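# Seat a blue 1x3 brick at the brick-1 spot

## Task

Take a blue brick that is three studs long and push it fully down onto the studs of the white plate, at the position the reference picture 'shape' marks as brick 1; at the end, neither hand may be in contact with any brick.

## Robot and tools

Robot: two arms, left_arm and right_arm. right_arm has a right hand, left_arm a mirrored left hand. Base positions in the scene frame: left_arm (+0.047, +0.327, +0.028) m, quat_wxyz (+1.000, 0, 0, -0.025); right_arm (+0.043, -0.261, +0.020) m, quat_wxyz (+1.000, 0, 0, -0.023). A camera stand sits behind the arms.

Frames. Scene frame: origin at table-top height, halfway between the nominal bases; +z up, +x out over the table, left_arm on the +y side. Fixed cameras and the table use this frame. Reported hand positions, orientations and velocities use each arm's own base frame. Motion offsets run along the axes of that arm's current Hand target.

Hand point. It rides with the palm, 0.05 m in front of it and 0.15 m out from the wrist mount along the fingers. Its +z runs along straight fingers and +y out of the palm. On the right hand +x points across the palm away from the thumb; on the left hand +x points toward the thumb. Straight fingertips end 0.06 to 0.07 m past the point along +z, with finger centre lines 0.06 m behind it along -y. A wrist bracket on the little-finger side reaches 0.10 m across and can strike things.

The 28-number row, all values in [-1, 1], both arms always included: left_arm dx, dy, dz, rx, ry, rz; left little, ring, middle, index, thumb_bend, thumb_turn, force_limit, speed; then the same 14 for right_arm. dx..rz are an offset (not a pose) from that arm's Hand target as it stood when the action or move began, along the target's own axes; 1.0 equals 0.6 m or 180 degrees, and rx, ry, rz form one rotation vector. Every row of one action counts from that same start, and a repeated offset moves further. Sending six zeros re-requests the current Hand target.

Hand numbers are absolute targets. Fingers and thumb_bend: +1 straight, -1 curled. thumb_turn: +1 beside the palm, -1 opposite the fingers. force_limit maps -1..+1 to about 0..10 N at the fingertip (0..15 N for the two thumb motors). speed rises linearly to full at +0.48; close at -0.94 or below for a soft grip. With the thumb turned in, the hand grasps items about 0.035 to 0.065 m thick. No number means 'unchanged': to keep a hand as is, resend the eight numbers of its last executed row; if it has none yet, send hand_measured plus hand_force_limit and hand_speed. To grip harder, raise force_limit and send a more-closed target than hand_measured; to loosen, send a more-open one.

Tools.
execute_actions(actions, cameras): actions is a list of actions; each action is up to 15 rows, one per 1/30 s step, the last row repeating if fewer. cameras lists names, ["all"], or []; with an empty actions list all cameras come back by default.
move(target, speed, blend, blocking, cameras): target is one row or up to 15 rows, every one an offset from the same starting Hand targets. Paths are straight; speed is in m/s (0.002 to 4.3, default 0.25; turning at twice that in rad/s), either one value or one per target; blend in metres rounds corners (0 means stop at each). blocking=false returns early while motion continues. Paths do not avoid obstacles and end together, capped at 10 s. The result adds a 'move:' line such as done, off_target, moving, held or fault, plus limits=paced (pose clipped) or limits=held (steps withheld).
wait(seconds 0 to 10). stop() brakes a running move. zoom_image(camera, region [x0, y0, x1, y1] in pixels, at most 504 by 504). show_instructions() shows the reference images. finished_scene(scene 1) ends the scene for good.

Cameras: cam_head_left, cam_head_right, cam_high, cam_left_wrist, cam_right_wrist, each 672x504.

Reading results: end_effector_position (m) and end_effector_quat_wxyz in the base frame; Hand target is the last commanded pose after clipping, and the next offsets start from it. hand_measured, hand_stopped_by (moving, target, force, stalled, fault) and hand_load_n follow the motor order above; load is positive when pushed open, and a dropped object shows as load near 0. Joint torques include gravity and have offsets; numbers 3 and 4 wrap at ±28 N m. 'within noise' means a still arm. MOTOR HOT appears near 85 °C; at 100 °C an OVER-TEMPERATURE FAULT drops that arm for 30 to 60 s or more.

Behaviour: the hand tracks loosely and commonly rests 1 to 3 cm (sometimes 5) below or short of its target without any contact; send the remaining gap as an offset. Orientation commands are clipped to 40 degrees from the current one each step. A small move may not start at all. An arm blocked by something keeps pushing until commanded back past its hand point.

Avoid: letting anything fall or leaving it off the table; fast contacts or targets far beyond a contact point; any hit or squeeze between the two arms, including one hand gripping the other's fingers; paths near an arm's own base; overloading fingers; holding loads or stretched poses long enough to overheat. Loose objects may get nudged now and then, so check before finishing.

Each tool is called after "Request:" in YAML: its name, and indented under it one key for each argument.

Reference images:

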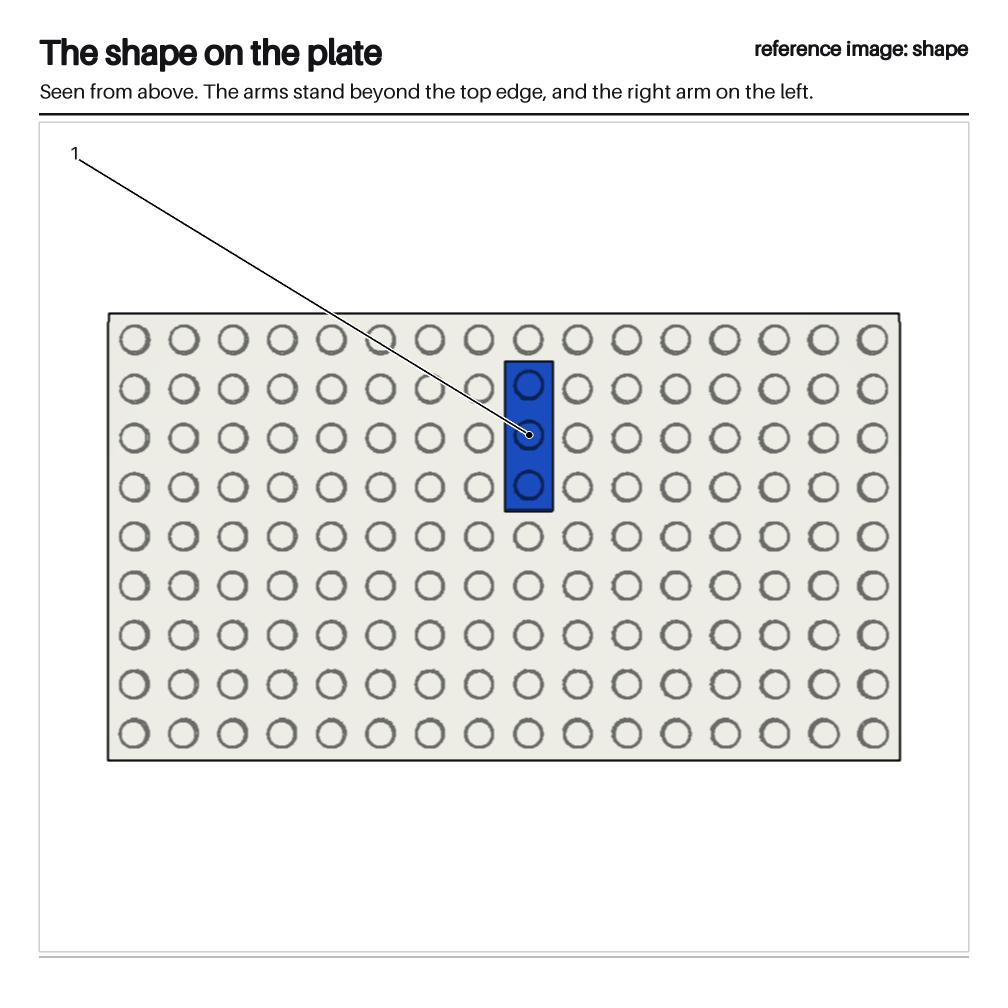

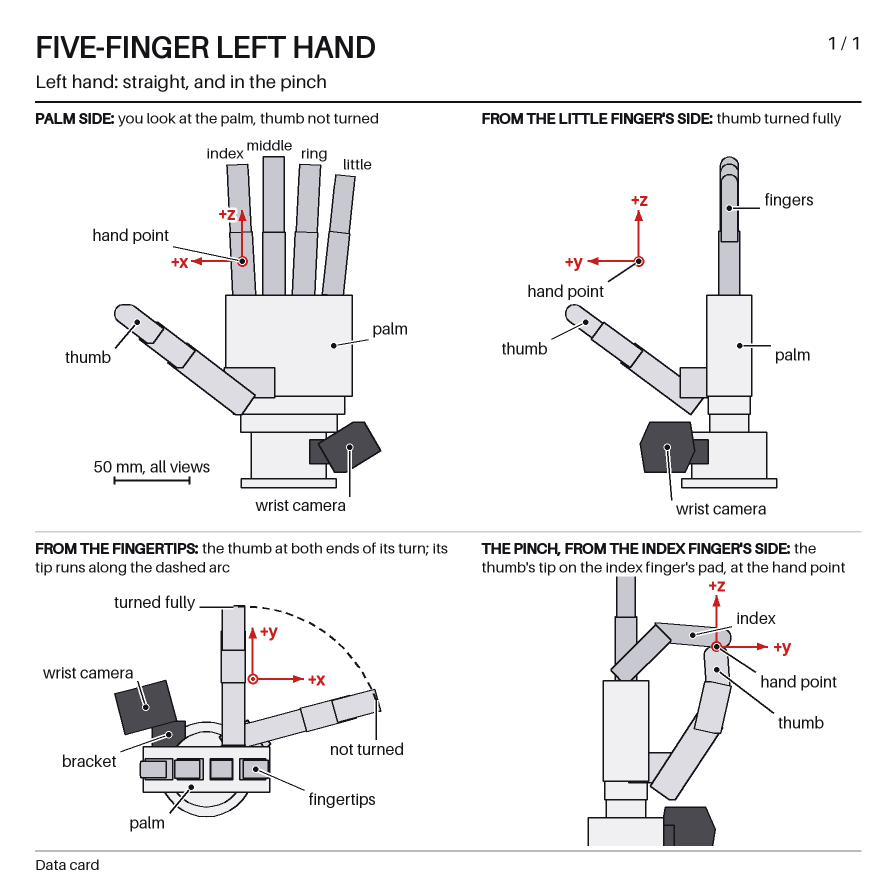

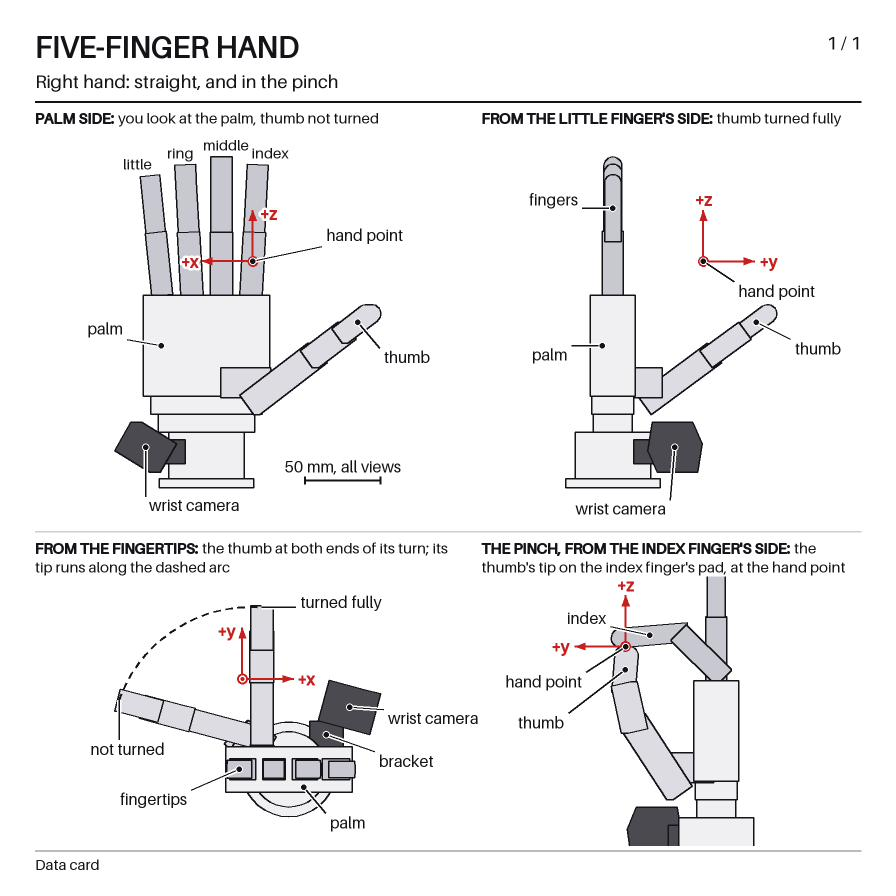

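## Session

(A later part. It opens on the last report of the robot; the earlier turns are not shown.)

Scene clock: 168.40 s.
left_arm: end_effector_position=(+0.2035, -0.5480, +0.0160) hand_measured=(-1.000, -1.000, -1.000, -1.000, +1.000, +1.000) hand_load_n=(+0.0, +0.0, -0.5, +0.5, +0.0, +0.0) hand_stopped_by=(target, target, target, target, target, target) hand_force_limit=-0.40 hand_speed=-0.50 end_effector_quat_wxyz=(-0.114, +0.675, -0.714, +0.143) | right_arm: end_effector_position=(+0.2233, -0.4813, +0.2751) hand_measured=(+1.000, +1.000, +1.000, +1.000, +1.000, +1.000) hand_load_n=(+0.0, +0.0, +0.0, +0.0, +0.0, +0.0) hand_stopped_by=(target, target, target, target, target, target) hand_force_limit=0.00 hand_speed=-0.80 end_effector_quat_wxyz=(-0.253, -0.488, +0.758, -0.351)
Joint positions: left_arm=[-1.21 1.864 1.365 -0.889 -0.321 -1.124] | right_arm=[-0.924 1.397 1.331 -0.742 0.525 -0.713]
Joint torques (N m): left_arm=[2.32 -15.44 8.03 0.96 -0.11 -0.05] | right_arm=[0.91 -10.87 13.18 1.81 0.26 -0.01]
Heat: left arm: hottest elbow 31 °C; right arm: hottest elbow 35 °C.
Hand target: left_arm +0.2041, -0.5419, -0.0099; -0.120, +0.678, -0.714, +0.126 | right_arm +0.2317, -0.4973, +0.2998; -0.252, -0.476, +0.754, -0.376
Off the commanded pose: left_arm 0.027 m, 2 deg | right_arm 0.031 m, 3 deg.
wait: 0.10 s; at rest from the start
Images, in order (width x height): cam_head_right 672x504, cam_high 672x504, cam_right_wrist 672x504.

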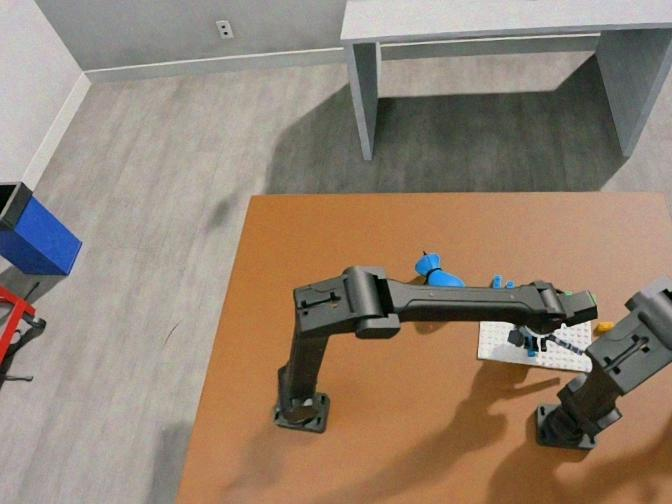

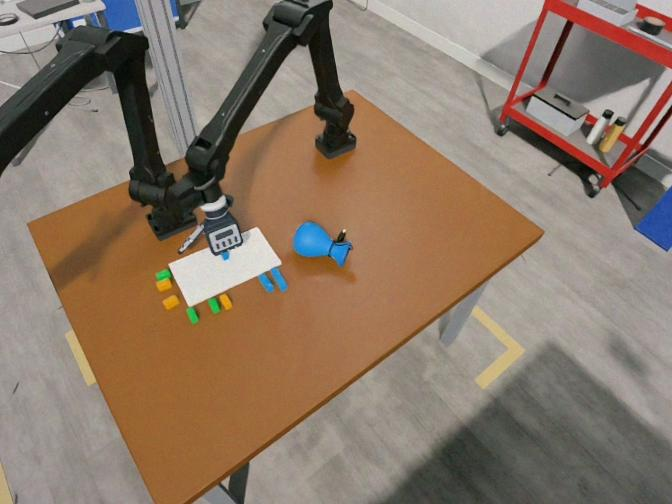

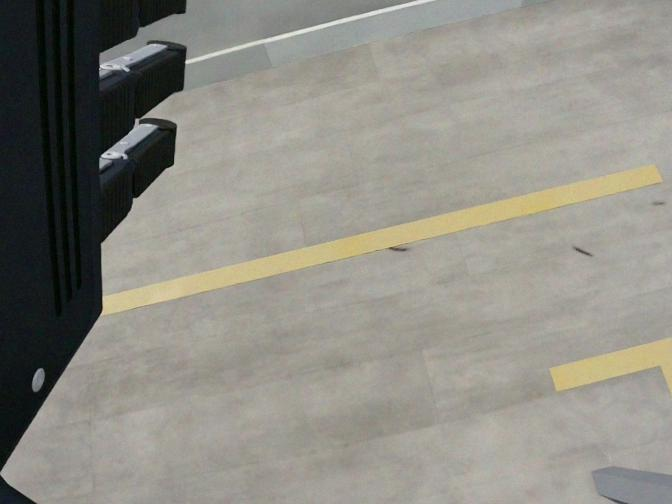

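Request:
move:
  target: [0.0, 0.0142, 0.0392, 0,0,0, -1,-1,-1,-1,1,1,-0.4,-0.5, 0,0,0,0,0,0,1,1,1,1,1,1,0,-0.8]
  speed: 0.04
  cameras: ["cam_left_wrist", "cam_head_right"]

Scene clock: 174.00 s.
left_arm: end_effector_position=(+0.2076, -0.5544, +0.0137) hand_measured=(-1.000, -1.000, -1.000, -1.000, +1.000, +1.000) hand_load_n=(+0.0, +0.0, -2.0, +0.0, +0.0, +0.0) hand_stopped_by=(target, target, target, target, target, target) hand_force_limit=-0.40 hand_speed=-0.50 end_effector_quat_wxyz=(-0.108, +0.677, -0.710, +0.160) | right_arm: end_effector_position=(+0.2233, -0.4813, +0.2751) hand_measured=(+1.000, +1.000, +1.000, +1.000, +1.000, +1.000) hand_load_n=(+0.0, +0.0, +0.0, +0.0, +0.0, +0.0) hand_stopped_by=(target, target, target, target, target, target) hand_force_limit=0.00 hand_speed=-0.80 end_effector_quat_wxyz=(-0.253, -0.488, +0.758, -0.351)
Joint positions: left_arm=[-1.208 1.864 1.351 -0.837 -0.323 -1.124] | right_arm=[-0.924 1.397 1.331 -0.742 0.525 -0.713]
Joint torques (N m): left_arm=[2.43 -12.92 6.74 1.47 -0.04 -0.13] | right_arm=[1.03 -10.75 13.18 1.74 0.26 -0.01]
Heat: left arm: hottest elbow 31 °C; right arm: hottest elbow 35 °C.
Hand target: left_arm +0.2041, -0.5418, -0.0349; -0.120, +0.678, -0.714, +0.125 | right_arm +0.2317, -0.4973, +0.2998; -0.252, -0.476, +0.754, -0.376
Off the commanded pose: left_arm 0.050 m, 4 deg | right_arm 0.031 m, 3 deg.
move: off_target (left_arm, right_arm)
Images, in order (width x height): cam_head_right 672x504, cam_left_wrist 672x504.

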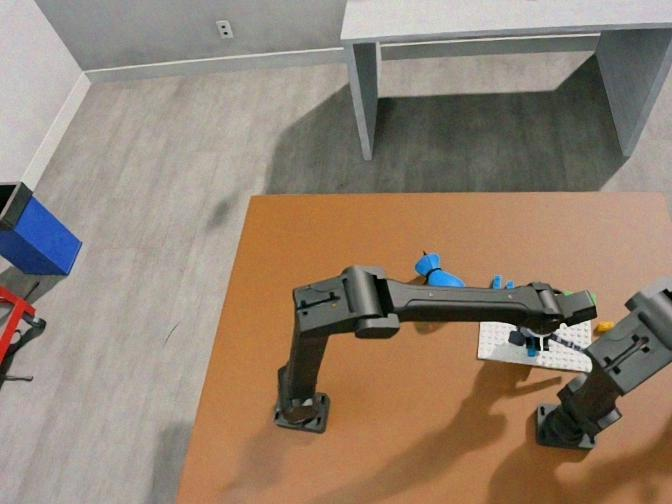

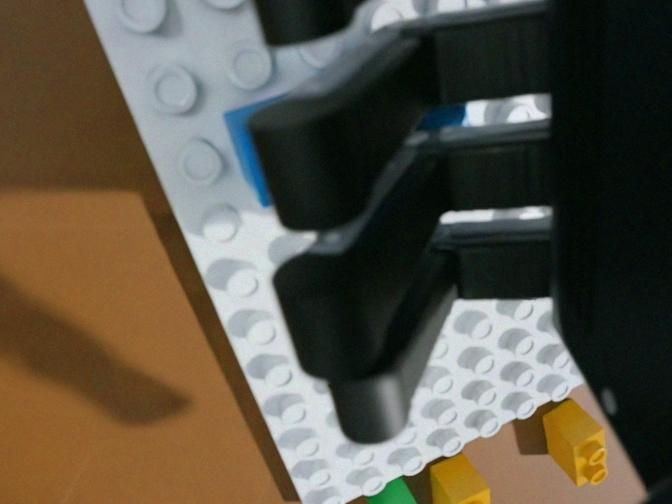

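Request:
move:
  target: [0.0, -0.0568, -0.1565, 0,0,0, -1,-1,-1,-1,1,1,-0.4,-0.5, 0,0,0,0,0,0,1,1,1,1,1,1,0,-0.8]
  speed: 0.05
  cameras: ["cam_left_wrist", "cam_head_right"]

Scene clock: 176.97 s.
left_arm: end_effector_position=(+0.1989, -0.5255, +0.0453) hand_measured=(-1.000, -1.000, -1.000, -1.000, +1.000, +1.000) hand_load_n=(+0.0, +0.0, +0.0, +0.0, +0.0, +0.0) hand_stopped_by=(target, target, target, target, target, target) hand_force_limit=-0.40 hand_speed=-0.50 end_effector_quat_wxyz=(-0.129, +0.675, -0.718, +0.107) | right_arm: end_effector_position=(+0.2233, -0.4813, +0.2751) hand_measured=(+1.000, +1.000, +1.000, +1.000, +1.000, +1.000) hand_load_n=(+0.0, +0.0, +0.0, +0.0, +0.0, +0.0) hand_stopped_by=(target, target, target, target, target, target) hand_force_limit=0.00 hand_speed=-0.80 end_effector_quat_wxyz=(-0.253, -0.488, +0.758, -0.351)
Joint positions: left_arm=[-1.203 1.825 1.402 -1.043 -0.321 -1.124] | right_arm=[-0.924 1.397 1.331 -0.742 0.525 -0.713]
Joint torques (N m): left_arm=[1.73 -18.67 13.19 0.47 -0.14 -0.14] | right_arm=[0.97 -10.99 13.22 1.76 0.26 -0.01]
Heat: left arm: hottest elbow 31 °C; right arm: hottest elbow 35 °C.
Hand target: left_arm +0.2040, -0.5419, +0.0649; -0.120, +0.678, -0.714, +0.125 | right_arm +0.2317, -0.4973, +0.2998; -0.252, -0.476, +0.754, -0.376
Off the commanded pose: left_arm 0.026 m, 2 deg | right_arm 0.031 m, 3 deg.
move: off_target (left_arm, right_arm)
Images, in order (width x height): cam_head_right 672x504, cam_left_wrist 672x504.

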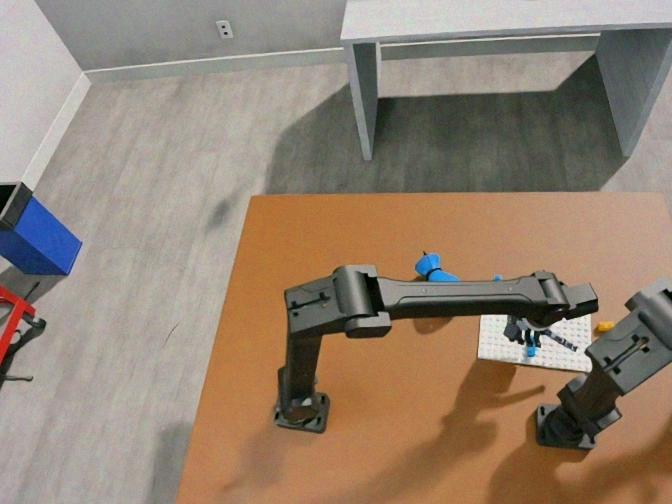

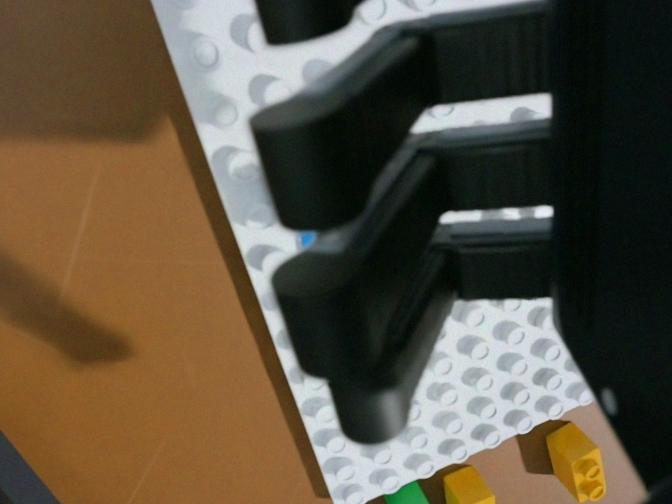

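Request:
zoom_image:
  camera: "cam_left_wrist"
  region: [230, 180, 350, 300]

Request:
zoom_image:
  camera: "cam_head_right"
  region: [505, 320, 560, 364]

Scaled by 4.200 from the camera's 672x504 image, which has a finer 960x720 frame.

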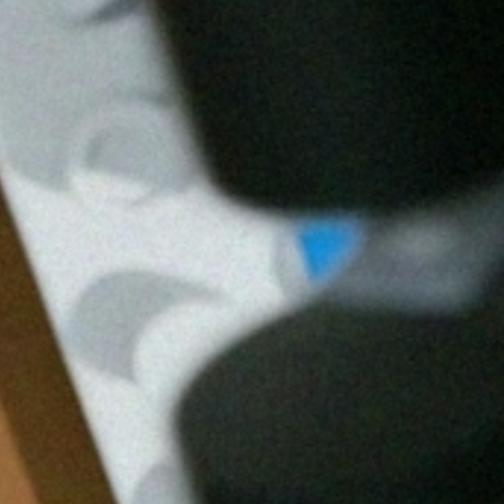

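Scaled by 9.164 from the camera's 672x504 image, which has a finer 960x720 frame.

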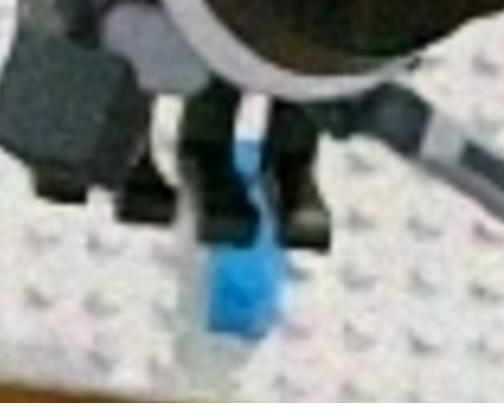

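Request:
move:
  target: [-0.0033, 0.0273, 0.0698, 0,0,0, -1,-1,-1,-1,1,1,-0.4,-0.5, 0,0,0,0,0,0,1,1,1,1,1,1,0,-0.8]
  speed: 0.04
  cameras: ["cam_left_wrist"]

Scene clock: 179.73 s.
left_arm: end_effector_position=(+0.2056, -0.5429, +0.0430) hand_measured=(-1.000, -1.000, -1.000, -1.000, +1.000, +1.000) hand_load_n=(+0.0, +0.0, +0.0, +0.0, +0.0, +0.0) hand_stopped_by=(target, target, target, target, target, target) hand_force_limit=-0.40 hand_speed=-0.50 end_effector_quat_wxyz=(-0.115, +0.678, -0.712, +0.141) | right_arm: end_effector_position=(+0.2233, -0.4813, +0.2751) hand_measured=(+1.000, +1.000, +1.000, +1.000, +1.000, +1.000) hand_load_n=(+0.0, -0.5, +0.0, +0.0, +0.0, +0.0) hand_stopped_by=(target, target, target, target, target, target) hand_force_limit=0.00 hand_speed=-0.80 end_effector_quat_wxyz=(-0.253, -0.488, +0.758, -0.351)
Joint positions: left_arm=[-1.203 1.825 1.387 -0.953 -0.321 -1.124] | right_arm=[-0.924 1.397 1.331 -0.742 0.525 -0.713]
Joint torques (N m): left_arm=[2.49 -15.56 8.66 1.26 -0.16 -0.03] | right_arm=[0.85 -10.87 13.19 1.76 0.26 0]
Heat: left arm: hottest elbow 31 °C; right arm: hottest elbow 35 °C.
Hand target: left_arm +0.2031, -0.5399, +0.0200; -0.120, +0.678, -0.714, +0.125 | right_arm +0.2317, -0.4973, +0.2998; -0.252, -0.476, +0.754, -0.376
Off the commanded pose: left_arm 0.023 m, 2 deg | right_arm 0.031 m, 3 deg.
move: off_target (left_arm, right_arm)
Images, in order (width x height): cam_left_wrist 672x504.

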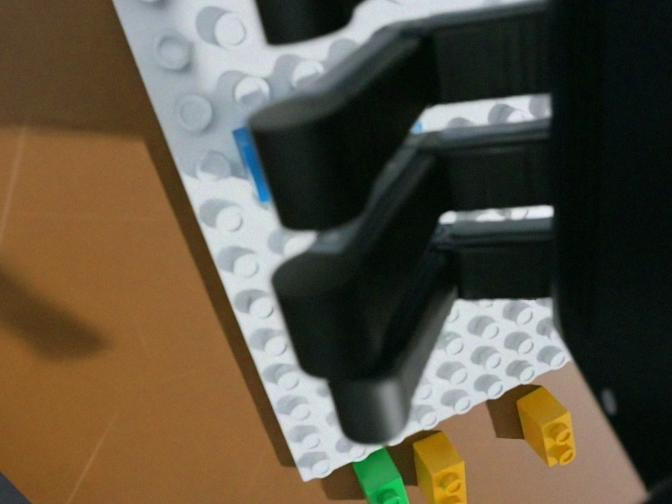

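Request:
zoom_image:
  camera: "cam_left_wrist"
  region: [190, 100, 310, 220]

Request:
zoom_image:
  camera: "cam_left_wrist"
  region: [390, 90, 470, 150]

Scaled by 4.200 from the camera's 672x504 image, which has a finer 960x720 frame.

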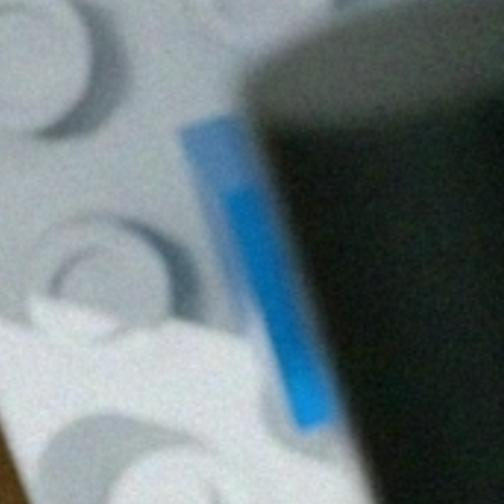

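Scaled by 6.300 from the camera's 672x504 image, which has a finer 960x720 frame.

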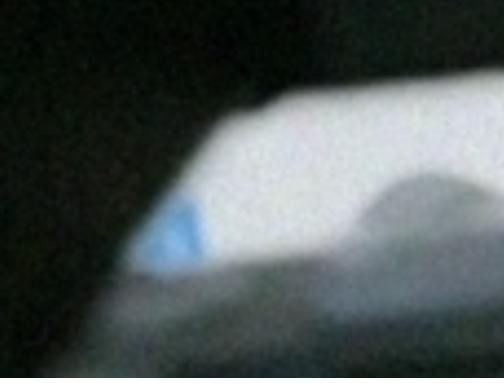

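Request:
move:
  target: [-0.003, 0.0276, 0.061, 0,0,0, -1,-1,-1,-1,1,1,-0.4,-0.5, 0,0,0,0,0,0,1,1,1,1,1,1,0,-0.8]
  speed: 0.03
  cameras: ["cam_left_wrist"]

Scene clock: 184.27 s.
left_arm: end_effector_position=(+0.2069, -0.5456, +0.0147) hand_measured=(-1.000, -1.000, -1.000, -1.000, +1.000, +1.000) hand_load_n=(+0.0, +0.0, -1.0, +0.0, +0.0, +0.0) hand_stopped_by=(target, target, target, target, target, target) hand_force_limit=-0.40 hand_speed=-0.50 end_effector_quat_wxyz=(-0.112, +0.678, -0.710, +0.150) | right_arm: end_effector_position=(+0.2233, -0.4813, +0.2751) hand_measured=(+1.000, +1.000, +1.000, +1.000, +1.000, +1.000) hand_load_n=(+0.0, +0.0, +0.0, +0.0, +0.0, +0.0) hand_stopped_by=(target, target, target, target, target, target) hand_force_limit=0.00 hand_speed=-0.80 end_effector_quat_wxyz=(-0.253, -0.488, +0.758, -0.351)
Joint positions: left_arm=[-1.203 1.854 1.344 -0.861 -0.322 -1.124] | right_arm=[-0.924 1.397 1.331 -0.742 0.525 -0.713]
Joint torques (N m): left_arm=[2.2 -15.15 7.65 1.25 -0.15 -0.11] | right_arm=[0.91 -10.99 13.18 1.74 0.26 0]
Heat: left arm: hottest elbow 31 °C; right arm: hottest elbow 35 °C.
Hand target: left_arm +0.2001, -0.5379, -0.0201; -0.120, +0.678, -0.714, +0.125 | right_arm +0.2317, -0.4973, +0.2998; -0.252, -0.476, +0.754, -0.376
Off the commanded pose: left_arm 0.036 m, 3 deg | right_arm 0.031 m, 3 deg.
move: off_target (left_arm, right_arm)
Images, in order (width x height): cam_left_wrist 672x504.

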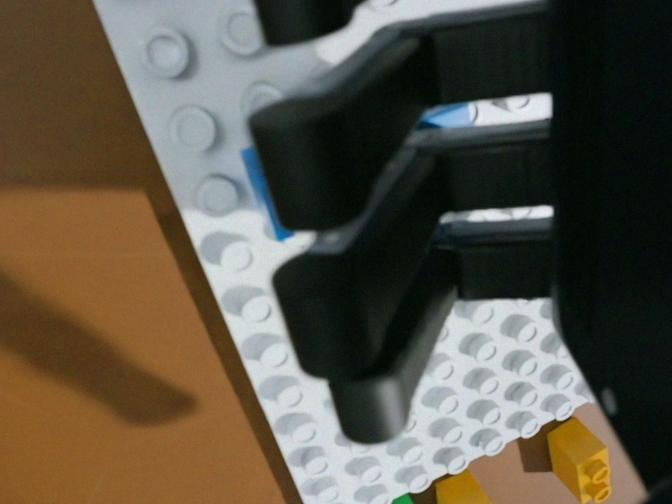

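Request:
zoom_image:
  camera: "cam_left_wrist"
  region: [190, 130, 310, 250]

Request:
zoom_image:
  camera: "cam_left_wrist"
  region: [400, 80, 480, 140]

Scaled by 4.200 from the camera's 672x504 image, which has a finer 960x720 frame.

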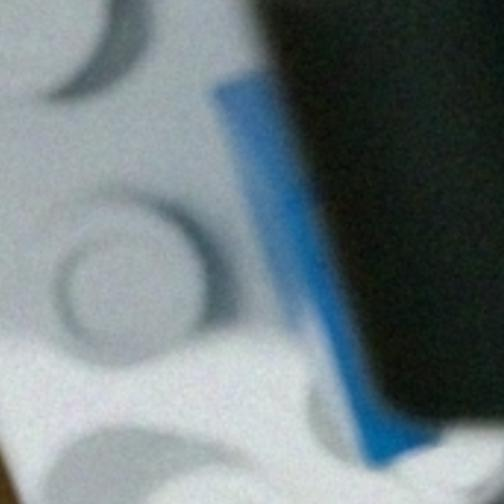

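Scaled by 6.300 from the camera's 672x504 image, which has a finer 960x720 frame.

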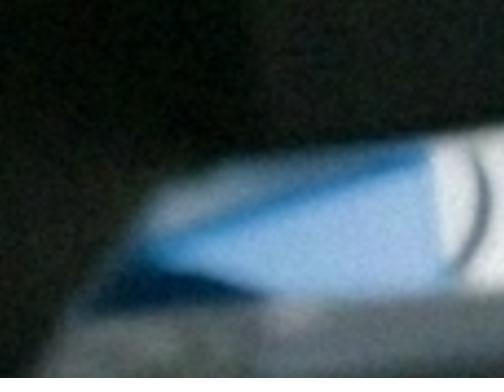

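Request:
move:
  target: [-0.0245, 0.0317, 0.0595, 0,0,0, -1,-1,-1,-1,1,1,-0.4,-0.5, 0,0,0,0,0,0,1,1,1,1,1,1,0,-0.8]
  speed: 0.05
  cameras: ["cam_left_wrist"]

Request:
zoom_image:
  camera: "cam_left_wrist"
  region: [190, 90, 350, 250]

Scene clock: 188.47 s.
left_arm: end_effector_position=(+0.2080, -0.5459, +0.0118) hand_measured=(-1.000, -1.000, -1.000, -1.000, +1.000, +1.000) hand_load_n=(+0.0, +0.0, -4.0, +0.0, +0.0, +0.0) hand_stopped_by=(target, target, target, target, target, target) hand_force_limit=-0.40 hand_speed=-0.50 end_effector_quat_wxyz=(-0.102, +0.680, -0.704, +0.181) | right_arm: end_effector_position=(+0.2233, -0.4813, +0.2751) hand_measured=(+1.000, +1.000, +1.000, +1.000, +1.000, +1.000) hand_load_n=(+0.0, +0.0, +0.0, +0.0, +0.0, +0.0) hand_stopped_by=(target, target, target, target, target, target) hand_force_limit=0.00 hand_speed=-0.80 end_effector_quat_wxyz=(-0.253, -0.488, +0.758, -0.351)
Joint positions: left_arm=[-1.203 1.825 1.278 -0.758 -0.327 -1.124] | right_arm=[-0.924 1.397 1.331 -0.742 0.525 -0.713]
Joint torques (N m): left_arm=[1.67 -9.99 4.96 1.74 0.06 -0.09] | right_arm=[0.79 -10.87 13.15 1.76 0.27 0]
Heat: left arm: hottest elbow 31 °C; right arm: hottest elbow 35 °C.
Hand target: left_arm +0.1952, -0.5227, -0.0602; -0.120, +0.678, -0.714, +0.125 | right_arm +0.2317, -0.4973, +0.2998; -0.252, -0.476, +0.754, -0.376
Off the commanded pose: left_arm 0.077 m, 7 deg | right_arm 0.031 m, 3 deg.
move: off_target (left_arm, right_arm)
Images, in order (width x height): cam_left_wrist 672x504.

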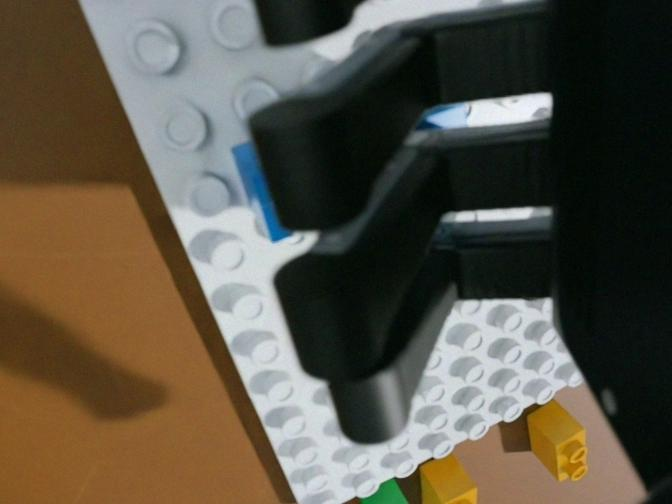

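Scaled by 3.150 from the camera's 672x504 image, which has a finer 960x720 frame.

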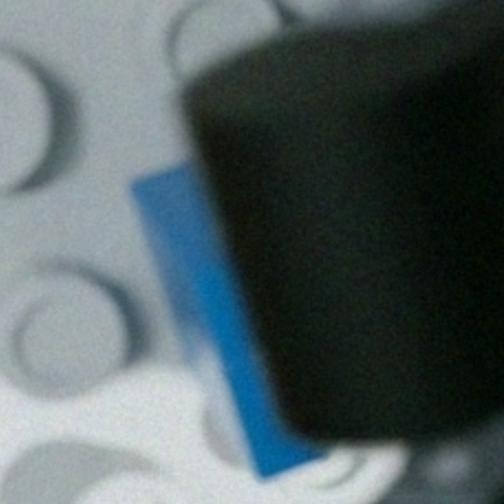

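Request:
move:
  target: [-0.0081, 0.0251, 0.0605, 0,0,0, -1,-1,-1,-1,1,1,-0.4,-0.5, 0,0,0,0,0,0,1,1,1,1,1,1,0,-0.8]
  speed: 0.05
  cameras: ["cam_left_wrist"]

Request:
zoom_image:
  camera: "cam_left_wrist"
  region: [130, 20, 340, 260]

Scene clock: 192.47 s.
left_arm: end_effector_position=(+0.2085, -0.5462, +0.0108) hand_measured=(-1.000, -1.000, -1.000, -1.000, +1.000, +1.000) hand_load_n=(+0.0, +0.0, -7.0, +0.0, +0.0, +0.0) hand_stopped_by=(target, target, target, target, target, target) hand_force_limit=-0.40 hand_speed=-0.50 end_effector_quat_wxyz=(-0.092, +0.680, -0.698, +0.205) | right_arm: end_effector_position=(+0.2233, -0.4813, +0.2751) hand_measured=(+1.000, +1.000, +1.000, +1.000, +1.000, +1.000) hand_load_n=(+0.0, -0.5, +0.0, +0.0, +0.0, +0.0) hand_stopped_by=(target, target, target, target, target, target) hand_force_limit=0.00 hand_speed=-0.80 end_effector_quat_wxyz=(-0.253, -0.488, +0.758, -0.351)
Joint positions: left_arm=[-1.203 1.802 1.227 -0.678 -0.328 -1.124] | right_arm=[-0.924 1.397 1.331 -0.742 0.525 -0.713]
Joint torques (N m): left_arm=[1.49 -5.77 4 1.92 0.15 -0.12] | right_arm=[0.85 -10.7 13.16 1.8 0.27 0]
Heat: left arm: hottest elbow 30 °C; right arm: hottest elbow 35 °C.
Hand target: left_arm +0.1937, -0.5178, -0.0994; -0.120, +0.678, -0.714, +0.125 | right_arm +0.2317, -0.4973, +0.2998; -0.252, -0.476, +0.754, -0.376
Off the commanded pose: left_arm 0.115 m, 10 deg | right_arm 0.031 m, 3 deg.
move: off_target (left_arm, right_arm)
Images, in order (width x height): cam_left_wrist 672x504.

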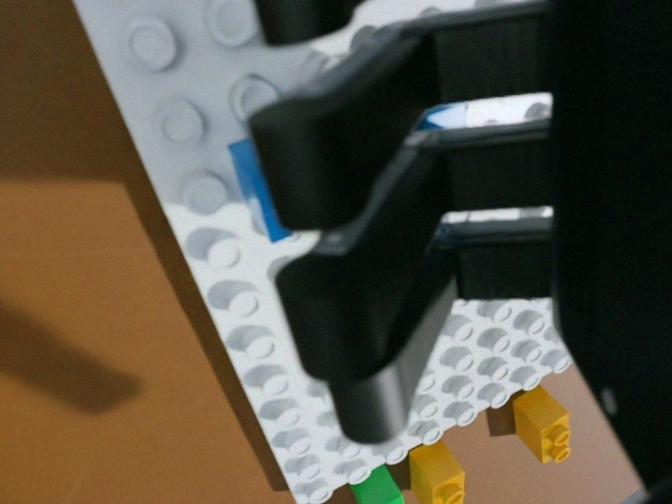

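Scaled by 2.100 from the camera's 672x504 image, which has a finer 960x720 frame.

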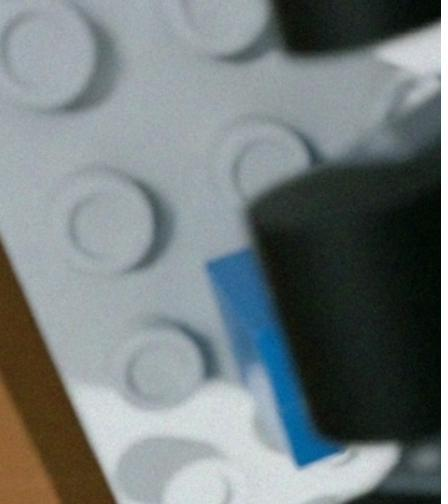

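Request:
zoom_image:
  camera: "cam_left_wrist"
  region: [400, 80, 560, 140]

Scaled by 3.150 from the camera's 672x504 image, which has a finer 960x720 frame.

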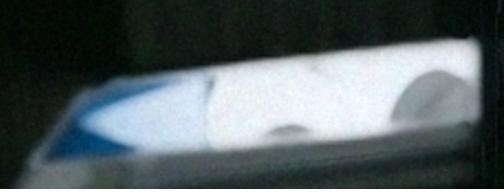

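Request:
move:
  target: [-0.0081, 0.0251, 0.0605, 0,0,0, -1,-1,-1,-1,1,1,-0.4,-0.5, 0,0,0,0,0,0,1,1,1,1,1,1,0,-0.8]
  speed: 0.05
  cameras: ["cam_left_wrist"]

Request:
zoom_image:
  camera: "cam_left_wrist"
  region: [130, 20, 340, 260]

Request:
zoom_image:
  camera: "cam_left_wrist"
  region: [400, 80, 560, 140]

Scene clock: 196.60 s.
left_arm: end_effector_position=(+0.2094, -0.5457, +0.0082) hand_measured=(-1.000, -1.000, -1.000, -1.000, +1.000, +1.000) hand_load_n=(+0.0, +0.0, -10.0, +0.0, +0.0, +0.0) hand_stopped_by=(target, target, target, target, target, target) hand_force_limit=-0.40 hand_speed=-0.50 end_effector_quat_wxyz=(-0.085, +0.680, -0.691, +0.228) | right_arm: end_effector_position=(+0.2233, -0.4813, +0.2751) hand_measured=(+1.000, +1.000, +1.000, +1.000, +1.000, +1.000) hand_load_n=(+0.0, +0.0, +0.0, +0.0, +0.0, +0.0) hand_stopped_by=(target, target, target, target, target, target) hand_force_limit=0.00 hand_speed=-0.80 end_effector_quat_wxyz=(-0.253, -0.488, +0.758, -0.351)
Joint positions: left_arm=[-1.203 1.784 1.177 -0.595 -0.333 -1.124] | right_arm=[-0.924 1.397 1.331 -0.742 0.525 -0.713]
Joint torques (N m): left_arm=[1.55 -1.73 2.76 2.24 0.42 -0.16] | right_arm=[0.91 -10.99 13.19 1.76 0.26 0]
Heat: left arm: hottest elbow 30 °C; right arm: hottest elbow 35 °C.
Hand target: left_arm +0.1923, -0.5127, -0.1387; -0.120, +0.678, -0.714, +0.125 | right_arm +0.2317, -0.4973, +0.2998; -0.252, -0.476, +0.754, -0.376
Off the commanded pose: left_arm 0.151 m, 13 deg | right_arm 0.031 m, 3 deg.
move: off_target (left_arm, right_arm)
Images, in order (width x height): cam_left_wrist 672x504.

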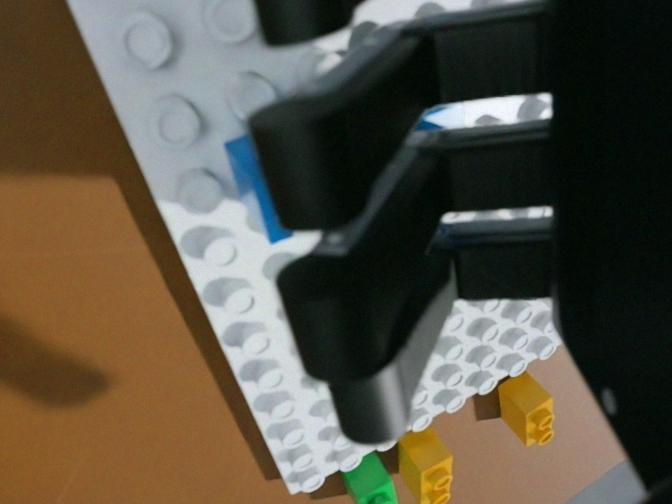

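Scaled by 2.100 from the camera's 672x504 image, which has a finer 960x720 frame.

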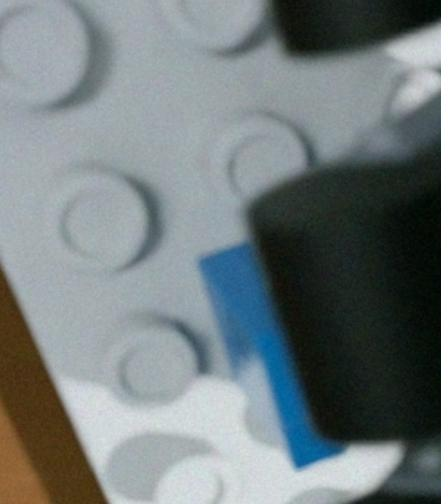

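Scaled by 3.150 from the camera's 672x504 image, which has a finer 960x720 frame.

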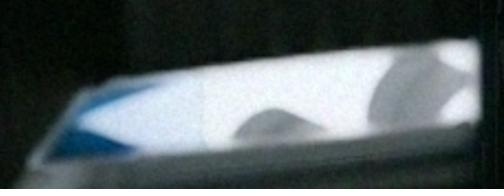

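Request:
move:
  target:
    - [0.0442,-0.0927,-0.1767, 0,0,0, -1,-1,-1,-1,1,1,-0.4,-0.5, 0,0,0,0,0,0,1,1,1,1,1,1,0,-0.8]
    - [0.0443,-0.1407,-0.3187, 0,0,0, -1,-1,-1,-1,1,1,-0.4,-0.5, 0,0,0,0,0,0,1,1,1,1,1,1,0,-0.8]
  speed: 0.07
  blend: [0.02, 0]
  cameras: ["cam_left_wrist", "cam_head_left"]

Scene clock: 201.27 s.
left_arm: end_effector_position=(+0.1999, -0.5252, +0.0514) hand_measured=(-1.000, -1.000, -1.000, -1.000, +1.000, +1.000) hand_load_n=(+0.0, +0.0, +0.0, +0.0, +0.0, +0.0) hand_stopped_by=(target, target, target, target, target, target) hand_force_limit=-0.40 hand_speed=-0.50 end_effector_quat_wxyz=(-0.128, +0.678, -0.715, +0.108) | right_arm: end_effector_position=(+0.2233, -0.4813, +0.2751) hand_measured=(+1.000, +1.000, +1.000, +1.000, +1.000, +1.000) hand_load_n=(+0.0, +0.0, +0.0, +0.0, +0.0, +0.0) hand_stopped_by=(target, target, target, target, target, target) hand_force_limit=0.00 hand_speed=-0.80 end_effector_quat_wxyz=(-0.253, -0.488, +0.758, -0.351)
Joint positions: left_arm=[-1.201 1.816 1.406 -1.053 -0.321 -1.131] | right_arm=[-0.924 1.397 1.331 -0.742 0.525 -0.713]
Joint torques (N m): left_arm=[1.96 -18.78 13.07 0.25 -0.19 0.03] | right_arm=[0.91 -10.81 13.18 1.72 0.26 0]
Heat: left arm: hottest elbow 30 °C; right arm: hottest elbow 35 °C.
Hand target: left_arm +0.2047, -0.5404, +0.0699; -0.120, +0.678, -0.714, +0.125 | right_arm +0.2317, -0.4973, +0.2998; -0.252, -0.476, +0.754, -0.376
Off the commanded pose: left_arm 0.024 m, 2 deg | right_arm 0.031 m, 3 deg.
move: off_target (left_arm, right_arm)
Images, in order (width x height): cam_head_left 672x504, cam_left_wrist 672x504.

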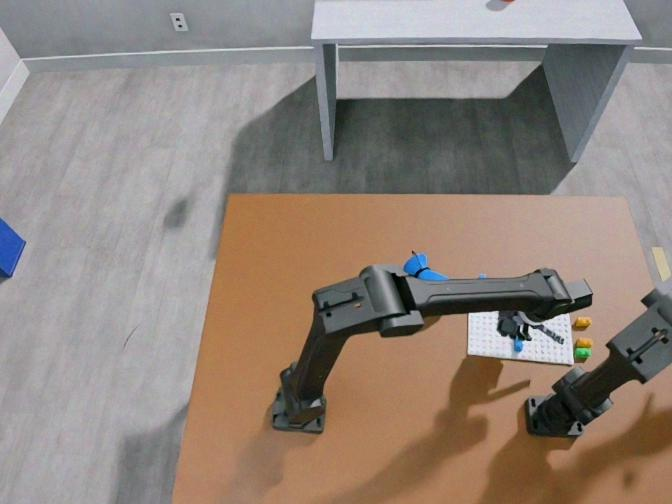

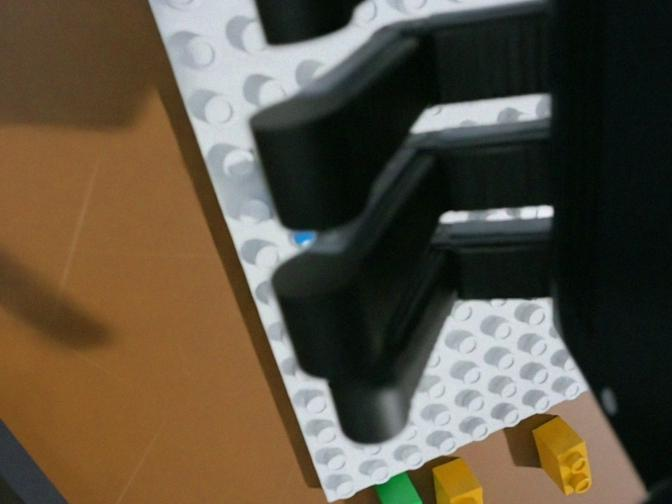

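Request:
move:
  target: [0.0333,-0.0358,-0.0933, 0,0,0, -1,-1,-1,-1,1,1,-0.4,-0.5, 0,0,0,0,0,0,1,1,1,1,1,1,0,-0.8]
  speed: 0.1
  cameras: ["cam_left_wrist", "cam_head_left","cam_head_right"]

Request:
zoom_image:
  camera: "cam_left_wrist"
  region: [160, 0, 400, 200]

Scene clock: 203.03 s.
left_arm: end_effector_position=(+0.2028, -0.5445, +0.1108) hand_measured=(-1.000, -1.000, -1.000, -1.000, +1.000, +1.000) hand_load_n=(+0.0, +0.0, +0.5, +0.0, -0.5, +0.0) hand_stopped_by=(target, target, target, target, target, target) hand_force_limit=-0.40 hand_speed=-0.50 end_effector_quat_wxyz=(-0.129, +0.676, -0.718, +0.107) | right_arm: end_effector_position=(+0.2233, -0.4813, +0.2751) hand_measured=(+1.000, +1.000, +1.000, +1.000, +1.000, +1.000) hand_load_n=(+0.0, +0.0, +0.0, +0.0, +0.0, +0.5) hand_stopped_by=(target, target, target, target, target, target) hand_force_limit=0.00 hand_speed=-0.80 end_effector_quat_wxyz=(-0.253, -0.488, +0.758, -0.351)
Joint positions: left_arm=[-1.208 1.816 1.57 -1.222 -0.321 -1.131] | right_arm=[-0.924 1.397 1.331 -0.742 0.525 -0.713]
Joint torques (N m): left_arm=[1.55 -18.78 14.23 0.25 -0.2 -0.19] | right_arm=[0.97 -10.81 13.16 1.8 0.26 0.01]
Heat: left arm: hottest elbow 30 °C; right arm: hottest elbow 35 °C.
Hand target: left_arm +0.2048, -0.5605, +0.1298; -0.120, +0.678, -0.714, +0.125 | right_arm +0.2317, -0.4973, +0.2998; -0.252, -0.476, +0.754, -0.376
Off the commanded pose: left_arm 0.025 m, 2 deg | right_arm 0.031 m, 3 deg.
move: off_target (left_arm, right_arm)
Images, in order (width x height): cam_head_left 672x504, cam_head_right 672x504, cam_left_wrist 672x504.

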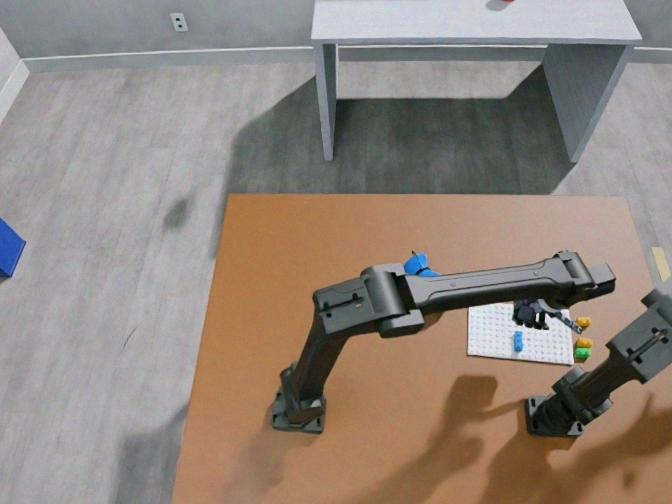

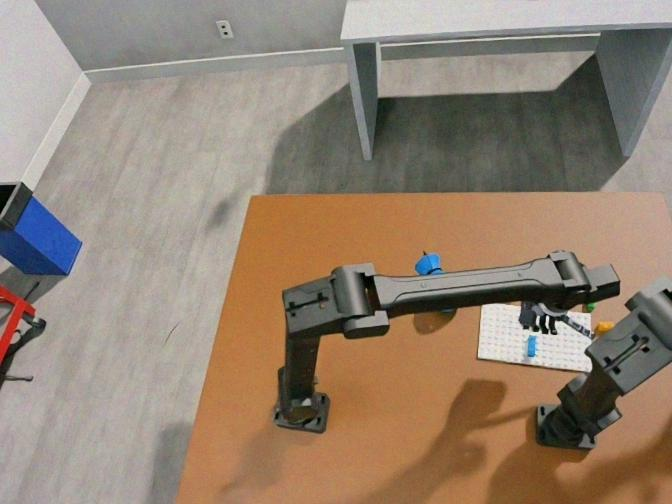

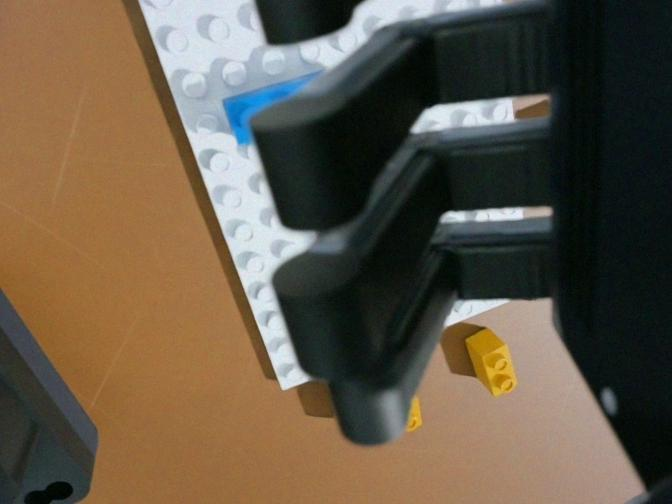

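Scaled by 2.100 from the camera's 672x504 image, which has a finer 960x720 frame.

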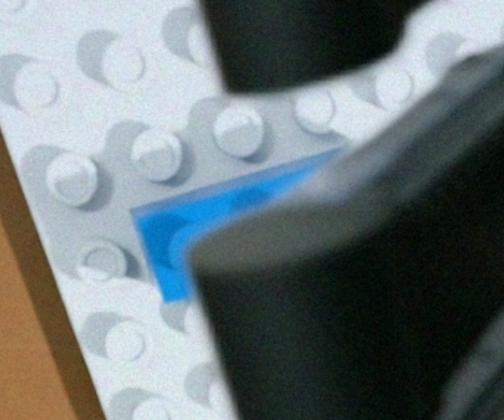

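Request:
zoom_image:
  camera: "cam_left_wrist"
  region: [190, 50, 330, 160]

Request:
zoom_image:
  camera: "cam_head_left"
  region: [490, 315, 550, 365]

Request:
zoom_image:
  camera: "cam_head_right"
  region: [500, 320, 560, 370]

Scaled by 3.600 from the camera's 672x504 image, which has a finer 960x720 frame.

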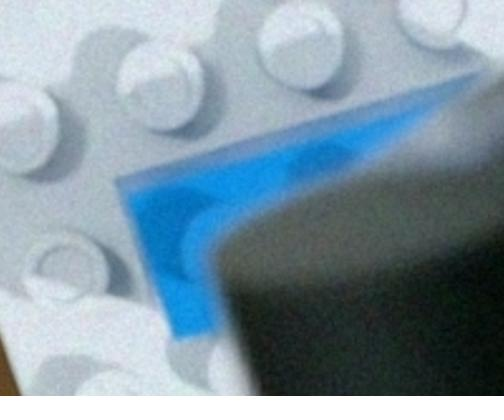

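Scaled by 8.400 from the camera's 672x504 image, which has a finer 960x720 frame.

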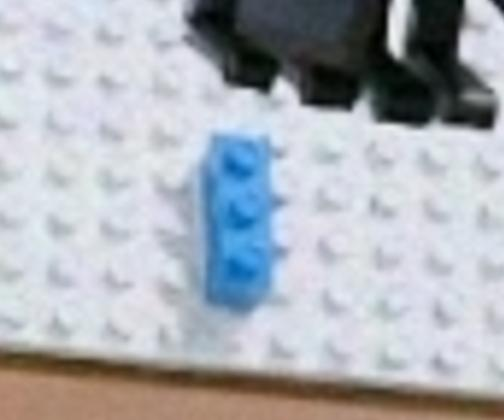

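Scaled by 8.400 from the camera's 672x504 image, which has a finer 960x720 frame.

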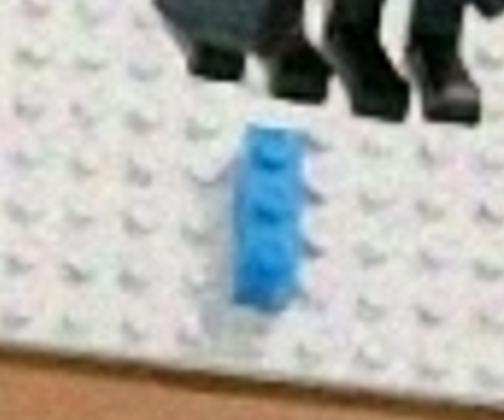

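Request:
move:
  target: [-0.018, 0.0757, 0.1405, 0,0,0, -1,-1,-1,-1,1,1,-0.4,-0.5, 0,0,0,0,0,0,1,1,1,1,1,1,0,-0.8]
  speed: 0.08
  cameras: ["cam_left_wrist"]

Request:
zoom_image:
  camera: "cam_left_wrist"
  region: [190, 60, 430, 260]

Scene clock: 206.90 s.
left_arm: end_effector_position=(+0.1958, -0.5495, +0.0575) hand_measured=(-1.000, -1.000, -1.000, -1.000, +1.000, +1.000) hand_load_n=(+0.0, +0.0, +0.0, +0.5, +0.0, +0.0) hand_stopped_by=(target, target, target, target, target, target) hand_force_limit=-0.40 hand_speed=-0.50 end_effector_quat_wxyz=(-0.115, +0.676, -0.715, +0.139) | right_arm: end_effector_position=(+0.2233, -0.4813, +0.2751) hand_measured=(+1.000, +1.000, +1.000, +1.000, +1.000, +1.000) hand_load_n=(+0.0, +0.0, +0.0, +0.0, +0.0, +0.0) hand_stopped_by=(target, target, target, target, target, target) hand_force_limit=0.00 hand_speed=-0.80 end_effector_quat_wxyz=(-0.253, -0.488, +0.758, -0.351)
Joint positions: left_arm=[-1.223 1.82 1.422 -1.002 -0.321 -1.14] | right_arm=[-0.924 1.397 1.331 -0.742 0.525 -0.713]
Joint torques (N m): left_arm=[0.97 -16.09 8.85 1.17 -0.32 -0.15] | right_arm=[0.91 -10.93 13.18 1.73 0.26 0]
Heat: left arm: hottest elbow 30 °C; right arm: hottest elbow 36 °C.
Hand target: left_arm +0.1915, -0.5488, +0.0350; -0.120, +0.678, -0.714, +0.125 | right_arm +0.2317, -0.4973, +0.2998; -0.252, -0.476, +0.754, -0.376
Off the commanded pose: left_arm 0.023 m, 2 deg | right_arm 0.031 m, 3 deg.
move: off_target (left_arm, right_arm)
Images, in order (width x height): cam_left_wrist 672x504.

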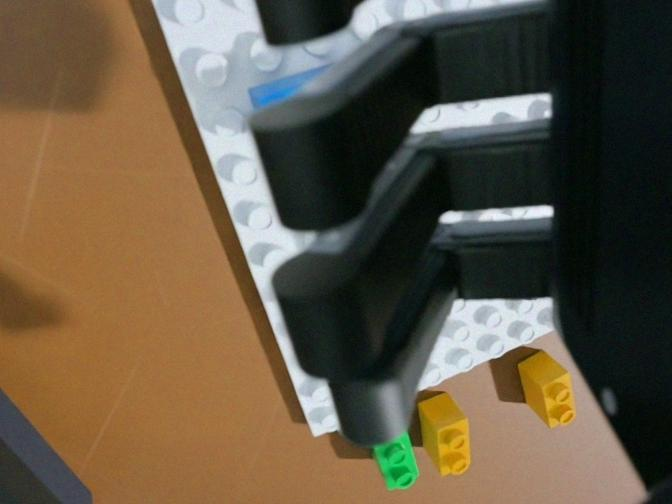

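Scaled by 2.100 from the camera's 672x504 image, which has a finer 960x720 frame.

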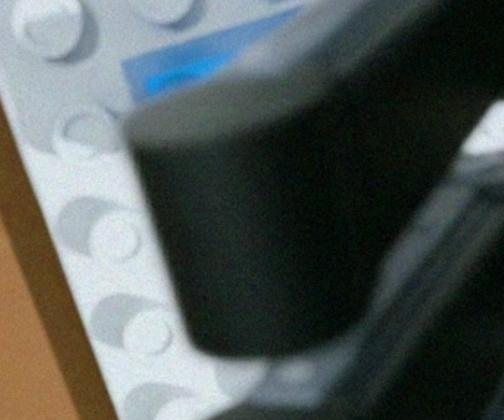

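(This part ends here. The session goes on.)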